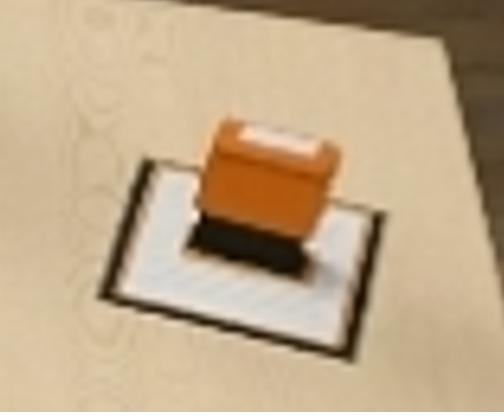

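move(arm1={"target":[-1.4480,-0.0740,0.90,-0.430,0.863,-0.248,0.094],"speed":0.15,"joints":{"hand_little":0.48,"hand_ring":0.48,"hand_middle":0.48,"hand_index":0.48,"hand_thumb_turn":-1,"hand_thumb_bend":0.99,"hand_speed":0}}, arm3={"target":[1.545,0.236,0.80,-0.364,0.780,-0.433,0.268],"speed":0.15,"joints":{"hand_little":0.48,"hand_ring":0.48,"hand_middle":0.48,"hand_index":0.48,"hand_thumb_turn":-1,"hand_thumb_bend":0.99,"hand_speed":0}})

move(arm1={"target":[-1.4480,-0.0740,0.78,-0.430,0.863,-0.248,0.094],"speed":0.15}, arm3={"target":[1.548,0.224,0.67,-0.367,0.774,-0.449,0.253],"speed":0.15}, cameras=["arm1_cam_wrist","arm3_cam_wrist"])

Scene clock: 523.27 s.
Joint torques (N m): arm1=[3.08 -20.66 10.24 1.55 0.85 -0.14] | arm2=[0.21 0.56 8.47 1.28 0.15 -0.07] | arm3=[-1.85 -15.68 7.08 1.72 -0.71 0.11]
Motor temperatures (°C): arm1=[26 42 46 26 25 25] | arm2=[27 26 43 25 25 24] | arm3=[26 42 37 26 26 26]
Heat: arm1: hottest joint3_rad 46 °C; arm2: hottest joint3_rad 43 °C; arm3: hottest joint2_rad 42 °C.
move: arm1 off_target; arm3 done
Joint velocities: within noise
arm1.joint_positions: joint1_rad=+0.178 joint2_rad=+2.026 joint3_rad=+1.744 joint4_rad=-1.026 joint5_rad=+0.882 joint6_rad=+1.267 hand_little=+0.480 hand_ring=+0.480 hand_middle=+0.480 hand_index=+0.480 hand_thumb_turn=-1.000 hand_thumb_bend=+0.990 hand_force_limit=+0.100 hand_speed=+0.000
arm1.joint_status: all done
arm1.hand_stopped_by: target,target,target,target,target,target
arm1.little_load_n: 0.0
arm1.ring_load_n: 0.0
arm1.middle_load_n: 0.0
arm1.index_load_n: 0.0
arm1.thumb_bend_load_n: 0.0
arm1.thumb_turn_load_n: 0.0
arm1.hand: x=-1.4399 y=-0.0734 z=+0.8787 quat_wxyz=(-0.420, +0.866, -0.247, +0.112) (m; scene frame)
arm1.hand_target: x=-1.4477 y=-0.0741 z=+0.8997 quat_wxyz=(-0.430, +0.863, -0.248, +0.094) (m; scene frame)
arm1.hand_status: off_target (0.023 m and 2.4 deg from the pose sent, 0.051 m and 53.7 deg at the start)
arm2: as last shown
arm3.joint_positions: joint1_rad=+0.369 joint2_rad=+2.069 joint3_rad=+1.332 joint4_rad=-0.389 joint5_rad=-0.847 joint6_rad=-1.135 hand_little=+0.480 hand_ring=+0.480 hand_middle=+0.480 hand_index=+0.480 hand_thumb_turn=-1.000 hand_thumb_bend=+0.990 hand_force_limit=+0.100 hand_speed=+0.000
arm3.joint_status: all done
arm3.hand_stopped_by: target,target,target,target,target,target
arm3.little_load_n: 0.0
arm3.ring_load_n: 0.5
arm3.middle_load_n: 0.0
arm3.index_load_n: 0.0
arm3.thumb_bend_load_n: 0.0
arm3.thumb_turn_load_n: 0.0
arm3.hand: x=+1.5478 y=+0.2424 z=+0.8018 quat_wxyz=(-0.364, +0.786, -0.425, +0.263) (m; scene frame)
arm3.hand_target: x=+1.5449 y=+0.2360 z=+0.8001 quat_wxyz=(-0.364, +0.780, -0.433, +0.268) (m; scene frame)
arm3.hand_status: done (0.007 m and 1.3 deg from the pose sent, 0.052 m and 54.1 deg at the start)
pictures: none

Scene clock: 525.00 s.
Joint torques (N m): arm1=[2.61 -17.79 10 1.5 0.8 -0.14] | arm2=[0.21 0.56 8.46 1.29 0.15 -0.07] | arm3=[-1.96 -17.2 9.31 1.44 -0.65 0.1]
Motor temperatures (°C): arm1=[26 42 46 26 25 25] | arm2=[27 26 43 25 25 24] | arm3=[26 42 37 26 26 26]
Heat: arm1: hottest joint3_rad 46 °C; arm2: hottest joint3_rad 43 °C; arm3: hottest joint2_rad 42 °C.
move: arm1 done; arm3 off_target
Joint velocities: within noise
arm1.joint_positions: joint1_rad=+0.178 joint2_rad=+2.115 joint3_rad=+1.606 joint4_rad=-0.769 joint5_rad=+0.883 joint6_rad=+1.264 hand_little=+0.480 hand_ring=+0.480 hand_middle=+0.480 hand_index=+0.480 hand_thumb_turn=-1.000 hand_thumb_bend=+0.990 hand_force_limit=+0.100 hand_speed=+0.000
arm1.joint_status: not commanded
arm1.hand_stopped_by: target,target,target,target,target,target
arm1.little_load_n: 0.0
arm1.ring_load_n: 0.0
arm1.middle_load_n: 0.0
arm1.index_load_n: 0.0
arm1.thumb_bend_load_n: 0.0
arm1.thumb_turn_load_n: 0.0
arm1.hand: x=-1.4398 y=-0.0746 z=+0.7803 quat_wxyz=(-0.426, +0.863, -0.252, +0.100) (m; scene frame)
arm1.hand_target: x=-1.4478 y=-0.0741 z=+0.7801 quat_wxyz=(-0.430, +0.863, -0.248, +0.094) (m; scene frame)
arm1.hand_status: done (0.008 m and 1.0 deg from the pose sent, 0.099 m and 2.4 deg at the start)
arm2.joint_positions: joint1_rad=-0.922 joint2_rad=+0.896 joint3_rad=+1.921 joint4_rad=-1.591 joint5_rad=+0.442 joint6_rad=+0.342 hand_little=+0.800 hand_ring=+0.800 hand_middle=+0.800 hand_index=+0.800 hand_thumb_turn=-1.000 hand_thumb_bend=+0.990 hand_force_limit=+0.100 hand_speed=-0.800
arm2.joint_status: not commanded
arm2.hand_stopped_by: target,target,target,target,target,target
arm2.little_load_n: 0.0
arm2.ring_load_n: 0.0
arm2.middle_load_n: 0.0
arm2.index_load_n: 0.0
arm2.thumb_bend_load_n: 0.0
arm2.thumb_turn_load_n: 0.0
arm2.hand: x=-0.1821 y=-0.1465 z=+1.4664 quat_wxyz=(+0.209, -0.424, -0.749, +0.465) (m; scene frame)
arm2.hand_target: x=-0.1800 y=-0.1431 z=+1.4752 quat_wxyz=(+0.207, -0.423, -0.745, +0.472) (m; scene frame)
arm2.hand_status: not commanded
arm3.joint_positions: joint1_rad=+0.359 joint2_rad=+2.350 joint3_rad=+1.367 joint4_rad=-0.226 joint5_rad=-0.848 joint6_rad=-1.126 hand_little=+0.480 hand_ring=+0.480 hand_middle=+0.480 hand_index=+0.480 hand_thumb_turn=-1.000 hand_thumb_bend=+0.990 hand_force_limit=+0.100 hand_speed=+0.000
arm3.joint_status: not commanded
arm3.hand_stopped_by: target,target,target,target,target,target
arm3.little_load_n: 0.0
arm3.ring_load_n: 0.0
arm3.middle_load_n: 0.0
arm3.index_load_n: 0.0
arm3.thumb_bend_load_n: 0.0
arm3.thumb_turn_load_n: 0.0
arm3.hand: x=+1.5323 y=+0.2500 z=+0.6585 quat_wxyz=(-0.374, +0.778, -0.451, +0.227) (m; scene frame)
arm3.hand_target: x=+1.5471 y=+0.2245 z=+0.6712 quat_wxyz=(-0.367, +0.774, -0.449, +0.253) (m; scene frame)
arm3.hand_status: off_target (0.032 m and 3.2 deg from the pose sent, 0.133 m and 3.3 deg at the start)
pictures: arm1_cam_wrist, arm3_cam_wrist
camera_calibration:
arm1_cam_wrist: T_world_to_cam=[[-0.080426, -0.636675, -0.766927, 0.435019], [-0.988596, -0.0473256, 0.14296, -1.53934], [-0.127314, 0.769679, -0.625608, 0.482992], [0, 0, 0, 1]] pos_world=[-1.4253, -0.167633, 0.855855]
arm3_cam_wrist: T_world_to_cam=[[-0.409786, -0.476332, -0.777935, 1.26404], [-0.869094, 0.462892, 0.174375, 1.09522], [0.277039, 0.747555, -0.603664, -0.0985372], [0, 0, 0, 1]] pos_world=[1.49713, 0.168798, 0.732879]

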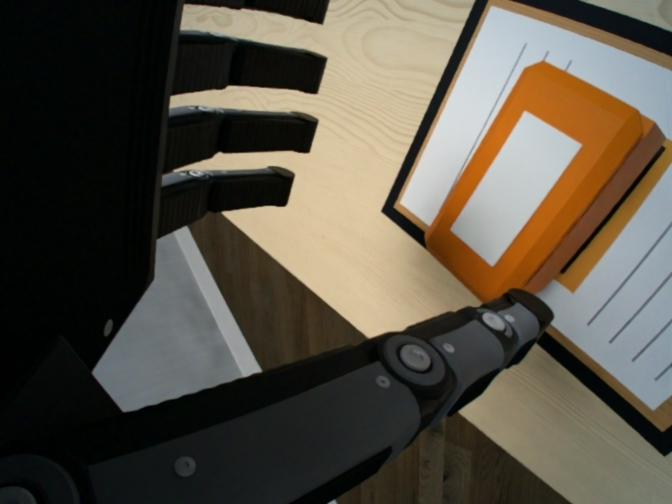

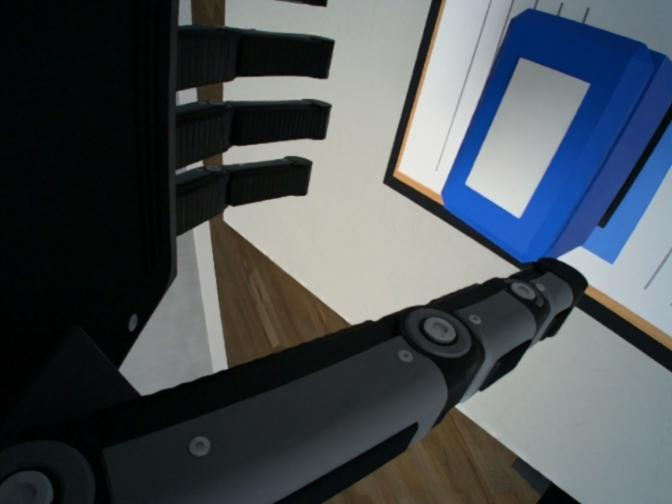

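move(arm1={"target":[-1.4520,-0.0815,0.72,-0.430,0.863,-0.248,0.094],"speed":0.12}, arm3={"target":[1.5465,0.2205,0.62,-0.367,0.774,-0.449,0.253],"speed":0.12})

move(arm1={"target":[-1.4520,-0.0815,0.685,-0.430,0.863,-0.248,0.094],"speed":0.08}, arm3={"target":[1.5465,0.2205,0.586,-0.367,0.774,-0.449,0.253],"speed":0.08}, cameras=["arm1_cam_wrist","arm3_cam_wrist"])

Scene clock: 529.60 s.
Joint torques (N m): arm1=[2.84 -17.9 9.4 1.46 0.85 0.03] | arm2=[0.21 0.5 8.46 1.28 0.15 -0.07] | arm3=[-1.96 -17.44 8.55 1.43 -0.73 0.04]
Motor temperatures (°C): arm1=[26 42 46 26 26 25] | arm2=[27 26 43 25 25 24] | arm3=[26 42 37 26 26 26]
Heat: arm1: hottest joint3_rad 46 °C; arm2: hottest joint3_rad 43 °C; arm3: hottest joint2_rad 42 °C.
move: arm1 done; arm3 off_target
Joint velocities: within noise
arm1.joint_positions: joint1_rad=+0.189 joint2_rad=+2.198 joint3_rad=+1.575 joint4_rad=-0.667 joint5_rad=+0.885 joint6_rad=+1.264 hand_little=+0.480 hand_ring=+0.480 hand_middle=+0.480 hand_index=+0.480 hand_thumb_turn=-1.000 hand_thumb_bend=+0.990 hand_force_limit=+0.100 hand_speed=+0.000
arm1.joint_status: not commanded
arm1.hand_stopped_by: target,target,target,target,target,target
arm1.little_load_n: 0.0
arm1.ring_load_n: 0.0
arm1.middle_load_n: 0.5
arm1.index_load_n: 0.0
arm1.thumb_bend_load_n: 0.0
arm1.thumb_turn_load_n: 0.0
arm1.hand: x=-1.4425 y=-0.0822 z=+0.7201 quat_wxyz=(-0.425, +0.865, -0.245, +0.104) (m; scene frame)
arm1.hand_target: x=-1.4520 y=-0.0816 z=+0.7202 quat_wxyz=(-0.430, +0.863, -0.248, +0.094) (m; scene frame)
arm1.hand_status: done (0.009 m and 1.3 deg from the pose sent, 0.062 m and 1.0 deg at the start)
arm2: as last shown
arm3.joint_positions: joint1_rad=+0.354 joint2_rad=+2.462 joint3_rad=+1.415 joint4_rad=-0.167 joint5_rad=-0.848 joint6_rad=-1.126 hand_little=+0.480 hand_ring=+0.480 hand_middle=+0.480 hand_index=+0.480 hand_thumb_turn=-1.000 hand_thumb_bend=+0.990 hand_force_limit=+0.100 hand_speed=+0.000
arm3.joint_status: not commanded
arm3.hand_stopped_by: target,target,target,target,target,target
arm3.little_load_n: 0.0
arm3.ring_load_n: 0.0
arm3.middle_load_n: 0.0
arm3.index_load_n: 0.0
arm3.thumb_bend_load_n: 0.0
arm3.thumb_turn_load_n: 0.0
arm3.hand: x=+1.5312 y=+0.2469 z=+0.6091 quat_wxyz=(-0.374, +0.777, -0.454, +0.226) (m; scene frame)
arm3.hand_target: x=+1.5455 y=+0.2210 z=+0.6210 quat_wxyz=(-0.367, +0.774, -0.449, +0.253) (m; scene frame)
arm3.hand_status: off_target (0.032 m and 3.3 deg from the pose sent, 0.050 m and 3.2 deg at the start)
pictures: none

Scene clock: 531.00 s.
Joint torques (N m): arm1=[2.67 -17.9 8.72 1.5 0.84 0.01] | arm2=[0.21 0.56 8.46 1.28 0.15 -0.08] | arm3=[-1.85 -17.67 8.2 1.47 -0.72 0.03]
Motor temperatures (°C): arm1=[26 42 46 26 26 25] | arm2=[27 26 43 25 25 24] | arm3=[26 42 37 26 26 26]
Heat: arm1: hottest joint3_rad 46 °C; arm2: hottest joint3_rad 43 °C; arm3: hottest joint2_rad 42 °C.
move: arm1 done; arm3 off_target
Joint velocities: within noise
arm1.joint_positions: joint1_rad=+0.189 joint2_rad=+2.252 joint3_rad=+1.575 joint4_rad=-0.605 joint5_rad=+0.885 joint6_rad=+1.264 hand_little=+0.480 hand_ring=+0.480 hand_middle=+0.480 hand_index=+0.480 hand_thumb_turn=-1.000 hand_thumb_bend=+0.990 hand_force_limit=+0.100 hand_speed=+0.000
arm1.joint_status: not commanded
arm1.hand_stopped_by: target,target,target,target,target,target
arm1.little_load_n: 0.0
arm1.ring_load_n: -0.5
arm1.middle_load_n: 0.0
arm1.index_load_n: -0.5
arm1.thumb_bend_load_n: 0.0
arm1.thumb_turn_load_n: 0.0
arm1.hand: x=-1.4451 y=-0.0803 z=+0.6895 quat_wxyz=(-0.427, +0.864, -0.247, +0.100) (m; scene frame)
arm1.hand_target: x=-1.4520 y=-0.0816 z=+0.6851 quat_wxyz=(-0.430, +0.863, -0.248, +0.094) (m; scene frame)
arm1.hand_status: done (0.008 m and 0.8 deg from the pose sent, 0.036 m and 1.3 deg at the start)
arm2: as last shown
arm2.little_load_n: -0.5
arm3.joint_positions: joint1_rad=+0.353 joint2_rad=+2.537 joint3_rad=+1.452 joint4_rad=-0.128 joint5_rad=-0.848 joint6_rad=-1.126 hand_little=+0.480 hand_ring=+0.480 hand_middle=+0.480 hand_index=+0.480 hand_thumb_turn=-1.000 hand_thumb_bend=+0.990 hand_force_limit=+0.100 hand_speed=+0.000
arm3.joint_status: not commanded
arm3.hand_stopped_by: target,target,target,target,target,target
arm3.little_load_n: 0.0
arm3.ring_load_n: 0.0
arm3.middle_load_n: 0.0
arm3.index_load_n: 0.0
arm3.thumb_bend_load_n: 0.0
arm3.thumb_turn_load_n: 0.0
arm3.hand: x=+1.5315 y=+0.2465 z=+0.5763 quat_wxyz=(-0.374, +0.777, -0.454, +0.226) (m; scene frame)
arm3.hand_target: x=+1.5456 y=+0.2209 z=+0.5870 quat_wxyz=(-0.367, +0.774, -0.449, +0.253) (m; scene frame)
arm3.hand_status: off_target (0.032 m and 3.2 deg from the pose sent, 0.038 m and 3.3 deg at the start)
pictures: arm1_cam_wrist, arm3_cam_wrist
camera_calibration:
arm1_cam_wrist: T_world_to_cam=[[-0.070405, -0.638531, -0.766369, 0.375363], [-0.988739, -0.0570367, 0.138356, -1.52975], [-0.132056, 0.76748, -0.627325, 0.424078], [0, 0, 0, 1]] pos_world=[-1.4301, -0.173043, 0.765352]
arm3_cam_wrist: T_world_to_cam=[[-0.414412, -0.471716, -0.778297, 1.20425], [-0.866024, 0.467279, 0.177911, 1.10267], [0.279759, 0.747753, -0.602163, -0.150299], [0, 0, 0, 1]] pos_world=[1.49604, 0.165196, 0.650582]

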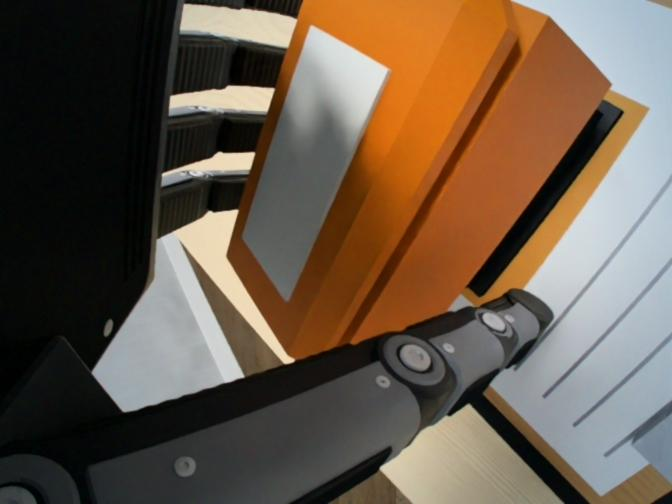

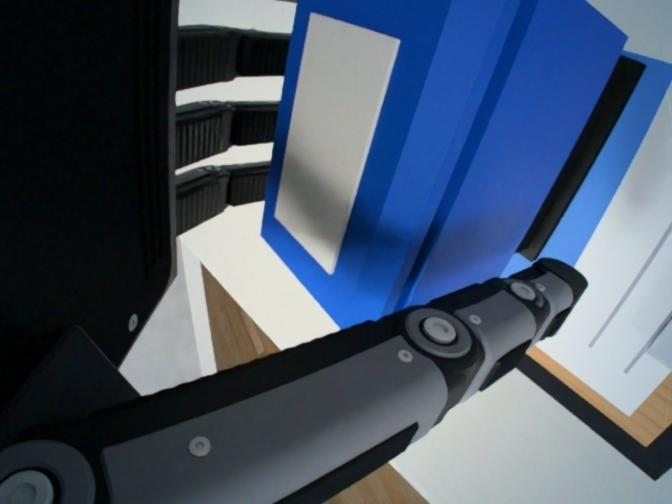

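move(arm1={"joints":{"hand_little":0.0,"hand_ring":0.0,"hand_middle":0.0,"hand_index":0.0,"hand_thumb_bend":-0.2,"hand_speed":-0.86,"hand_force_limit":-0.4}}, arm3={"joints":{"hand_little":0.01,"hand_ring":0.01,"hand_middle":0.01,"hand_index":0.01,"hand_thumb_bend":-0.21,"hand_speed":-0.86,"hand_force_limit":-0.4}})

move(arm1={"joints":{"hand_little":-0.3,"hand_ring":-0.3,"hand_middle":-0.3,"hand_index":-0.3,"hand_thumb_bend":-0.4,"hand_speed":-0.9,"hand_force_limit":0.1}}, arm3={"joints":{"hand_little":-0.3,"hand_ring":-0.3,"hand_middle":-0.3,"hand_index":-0.3,"hand_thumb_bend":-0.4,"hand_speed":-0.9,"hand_force_limit":0.1}}, cameras=["arm1_cam_wrist","arm3_cam_wrist"])

Scene clock: 537.37 s.
Joint torques (N m): arm1=[2.73 -18.02 8.69 1.47 0.77 0.01] | arm2=[0.21 0.62 8.46 1.26 0.15 -0.07] | arm3=[-1.96 -17.61 8.17 1.46 -0.65 0.02]
Motor temperatures (°C): arm1=[26 42 45 26 26 25] | arm2=[27 26 43 25 25 24] | arm3=[26 42 37 26 26 26]
Heat: arm1: hottest joint3_rad 45 °C; arm2: hottest joint3_rad 43 °C; arm3: hottest joint2_rad 42 °C.
move: arm1 off_target; arm3 off_target
Joint velocities: within noise
arm1.joint_positions: joint1_rad=+0.189 joint2_rad=+2.252 joint3_rad=+1.575 joint4_rad=-0.605 joint5_rad=+0.886 joint6_rad=+1.264 hand_little=+0.000 hand_ring=+0.000 hand_middle=+0.028 hand_index=+0.015 hand_thumb_turn=-1.000 hand_thumb_bend=+0.761 hand_force_limit=-0.400 hand_speed=-0.860
arm1.joint_status: hand_middle off_target (ended at +0.028, target +0.000); hand_thumb_bend off_target (ended at +0.761, target -0.200); the others done
arm1.hand_stopped_by: target,target,force,force,force,target
arm1.little_load_n: 0.0
arm1.ring_load_n: 0.0
arm1.middle_load_n: 3.0
arm1.index_load_n: 6.0
arm1.thumb_bend_load_n: 9.5
arm1.thumb_turn_load_n: -2.0
arm1.hand: x=-1.4451 y=-0.0801 z=+0.6897 quat_wxyz=(-0.427, +0.864, -0.247, +0.100) (m; scene frame)
arm1.hand_target: x=-1.4520 y=-0.0817 z=+0.6851 quat_wxyz=(-0.430, +0.863, -0.248, +0.094) (m; scene frame)
arm1.hand_status: not commanded
arm2: as last shown
arm2.little_load_n: 0.0
arm3.joint_positions: joint1_rad=+0.353 joint2_rad=+2.537 joint3_rad=+1.452 joint4_rad=-0.128 joint5_rad=-0.849 joint6_rad=-1.126 hand_little=+0.010 hand_ring=+0.015 hand_middle=+0.067 hand_index=+0.054 hand_thumb_turn=-1.000 hand_thumb_bend=+0.775 hand_force_limit=-0.400 hand_speed=-0.860
arm3.joint_status: hand_middle off_target (ended at +0.067, target +0.010); hand_index off_target (ended at +0.054, target +0.010); hand_thumb_bend off_target (ended at +0.775, target -0.210); the others done
arm3.hand_stopped_by: target,force,force,force,force,target
arm3.little_load_n: 0.0
arm3.ring_load_n: 5.5
arm3.middle_load_n: 1.5
arm3.index_load_n: 3.0
arm3.thumb_bend_load_n: 8.5
arm3.thumb_turn_load_n: 1.5
arm3.hand: x=+1.5316 y=+0.2467 z=+0.5765 quat_wxyz=(-0.374, +0.777, -0.453, +0.226) (m; scene frame)
arm3.hand_target: x=+1.5456 y=+0.2209 z=+0.5870 quat_wxyz=(-0.367, +0.774, -0.449, +0.253) (m; scene frame)
arm3.hand_status: not commanded
pictures: none

Scene clock: 538.67 s.
Joint torques (N m): arm1=[2.84 -17.9 8.72 1.5 0.74 0.01] | arm2=[0.21 0.56 8.49 1.28 0.15 -0.07] | arm3=[-1.79 -17.67 8.2 1.46 -0.62 0.03]
Motor temperatures (°C): arm1=[26 42 45 26 26 25] | arm2=[27 26 43 25 25 24] | arm3=[26 41 37 26 26 26]
Heat: arm1: hottest joint3_rad 45 °C; arm2: hottest joint3_rad 43 °C; arm3: hottest joint2_rad 41 °C.
move: arm1 off_target; arm3 off_target
Joint velocities: within noise
arm1.joint_positions: joint1_rad=+0.189 joint2_rad=+2.252 joint3_rad=+1.575 joint4_rad=-0.605 joint5_rad=+0.887 joint6_rad=+1.264 hand_little=-0.146 hand_ring=-0.035 hand_middle=+0.021 hand_index=+0.015 hand_thumb_turn=-1.000 hand_thumb_bend=+0.762 hand_force_limit=+0.100 hand_speed=-0.900
arm1.joint_status: hand_little off_target (ended at -0.146, target -0.300); hand_ring off_target (ended at -0.035, target -0.300); hand_middle off_target (ended at +0.021, target -0.300); hand_index off_target (ended at +0.015, target -0.300); hand_thumb_bend off_target (ended at +0.762, target -0.400); the others done
arm1.hand_stopped_by: force,force,force,force,force,target
arm1.little_load_n: 6.0
arm1.ring_load_n: 0.5
arm1.middle_load_n: 1.5
arm1.index_load_n: 4.0
arm1.thumb_bend_load_n: 15.5
arm1.thumb_turn_load_n: 5.5
arm1.hand: x=-1.4450 y=-0.0800 z=+0.6898 quat_wxyz=(-0.427, +0.864, -0.247, +0.100) (m; scene frame)
arm1.hand_target: x=-1.4520 y=-0.0816 z=+0.6851 quat_wxyz=(-0.430, +0.863, -0.248, +0.094) (m; scene frame)
arm1.hand_status: not commanded
arm2: as last shown
arm3.joint_positions: joint1_rad=+0.353 joint2_rad=+2.537 joint3_rad=+1.452 joint4_rad=-0.128 joint5_rad=-0.850 joint6_rad=-1.126 hand_little=-0.090 hand_ring=+0.007 hand_middle=+0.050 hand_index=+0.038 hand_thumb_turn=-1.000 hand_thumb_bend=+0.777 hand_force_limit=+0.100 hand_speed=-0.900
arm3.joint_status: hand_little off_target (ended at -0.090, target -0.300); hand_ring off_target (ended at +0.007, target -0.300); hand_middle off_target (ended at +0.050, target -0.300); hand_index off_target (ended at +0.038, target -0.300); hand_thumb_bend off_target (ended at +0.777, target -0.400); the others done
arm3.hand_stopped_by: force,force,force,force,force,target
arm3.little_load_n: 7.0
arm3.ring_load_n: 0.0
arm3.middle_load_n: 3.5
arm3.index_load_n: 6.5
arm3.thumb_bend_load_n: 15.5
arm3.thumb_turn_load_n: 7.0
arm3.hand: x=+1.5316 y=+0.2468 z=+0.5766 quat_wxyz=(-0.375, +0.777, -0.453, +0.226) (m; scene frame)
arm3.hand_target: x=+1.5456 y=+0.2209 z=+0.5870 quat_wxyz=(-0.367, +0.774, -0.449, +0.253) (m; scene frame)
arm3.hand_status: not commanded
pictures: arm1_cam_wrist, arm3_cam_wrist
camera_calibration:
arm1_cam_wrist: T_world_to_cam=[[-0.0701666, -0.637055, -0.767618, 0.377121], [-0.988863, -0.0568288, 0.137553, -1.52918], [-0.131252, 0.768721, -0.625972, 0.42433], [0, 0, 0, 1]] pos_world=[-1.43, -0.172846, 0.765447]
arm3_cam_wrist: T_world_to_cam=[[-0.412835, -0.470834, -0.779668, 1.20277], [-0.866682, 0.466281, 0.177326, 1.10419], [0.280053, 0.74893, -0.600561, -0.152153], [0, 0, 0, 1]] pos_world=[1.49614, 0.165396, 0.650584]

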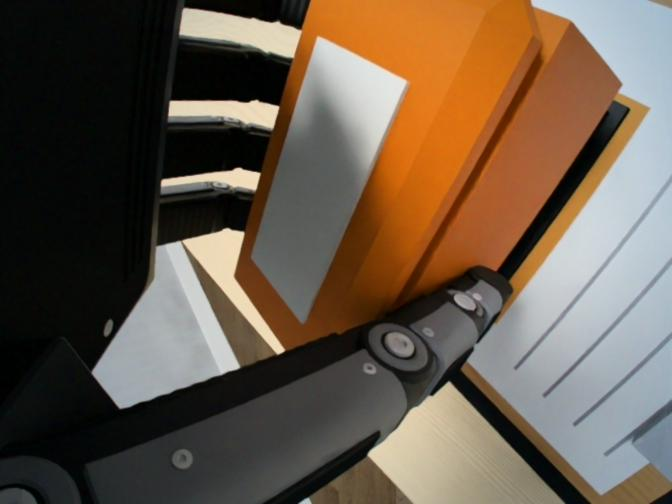

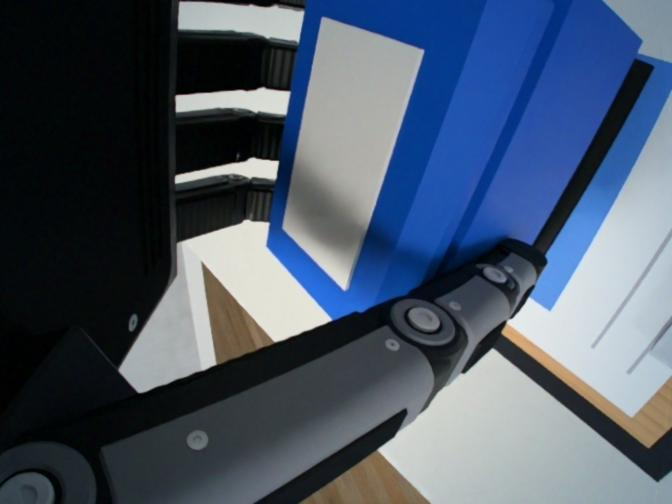

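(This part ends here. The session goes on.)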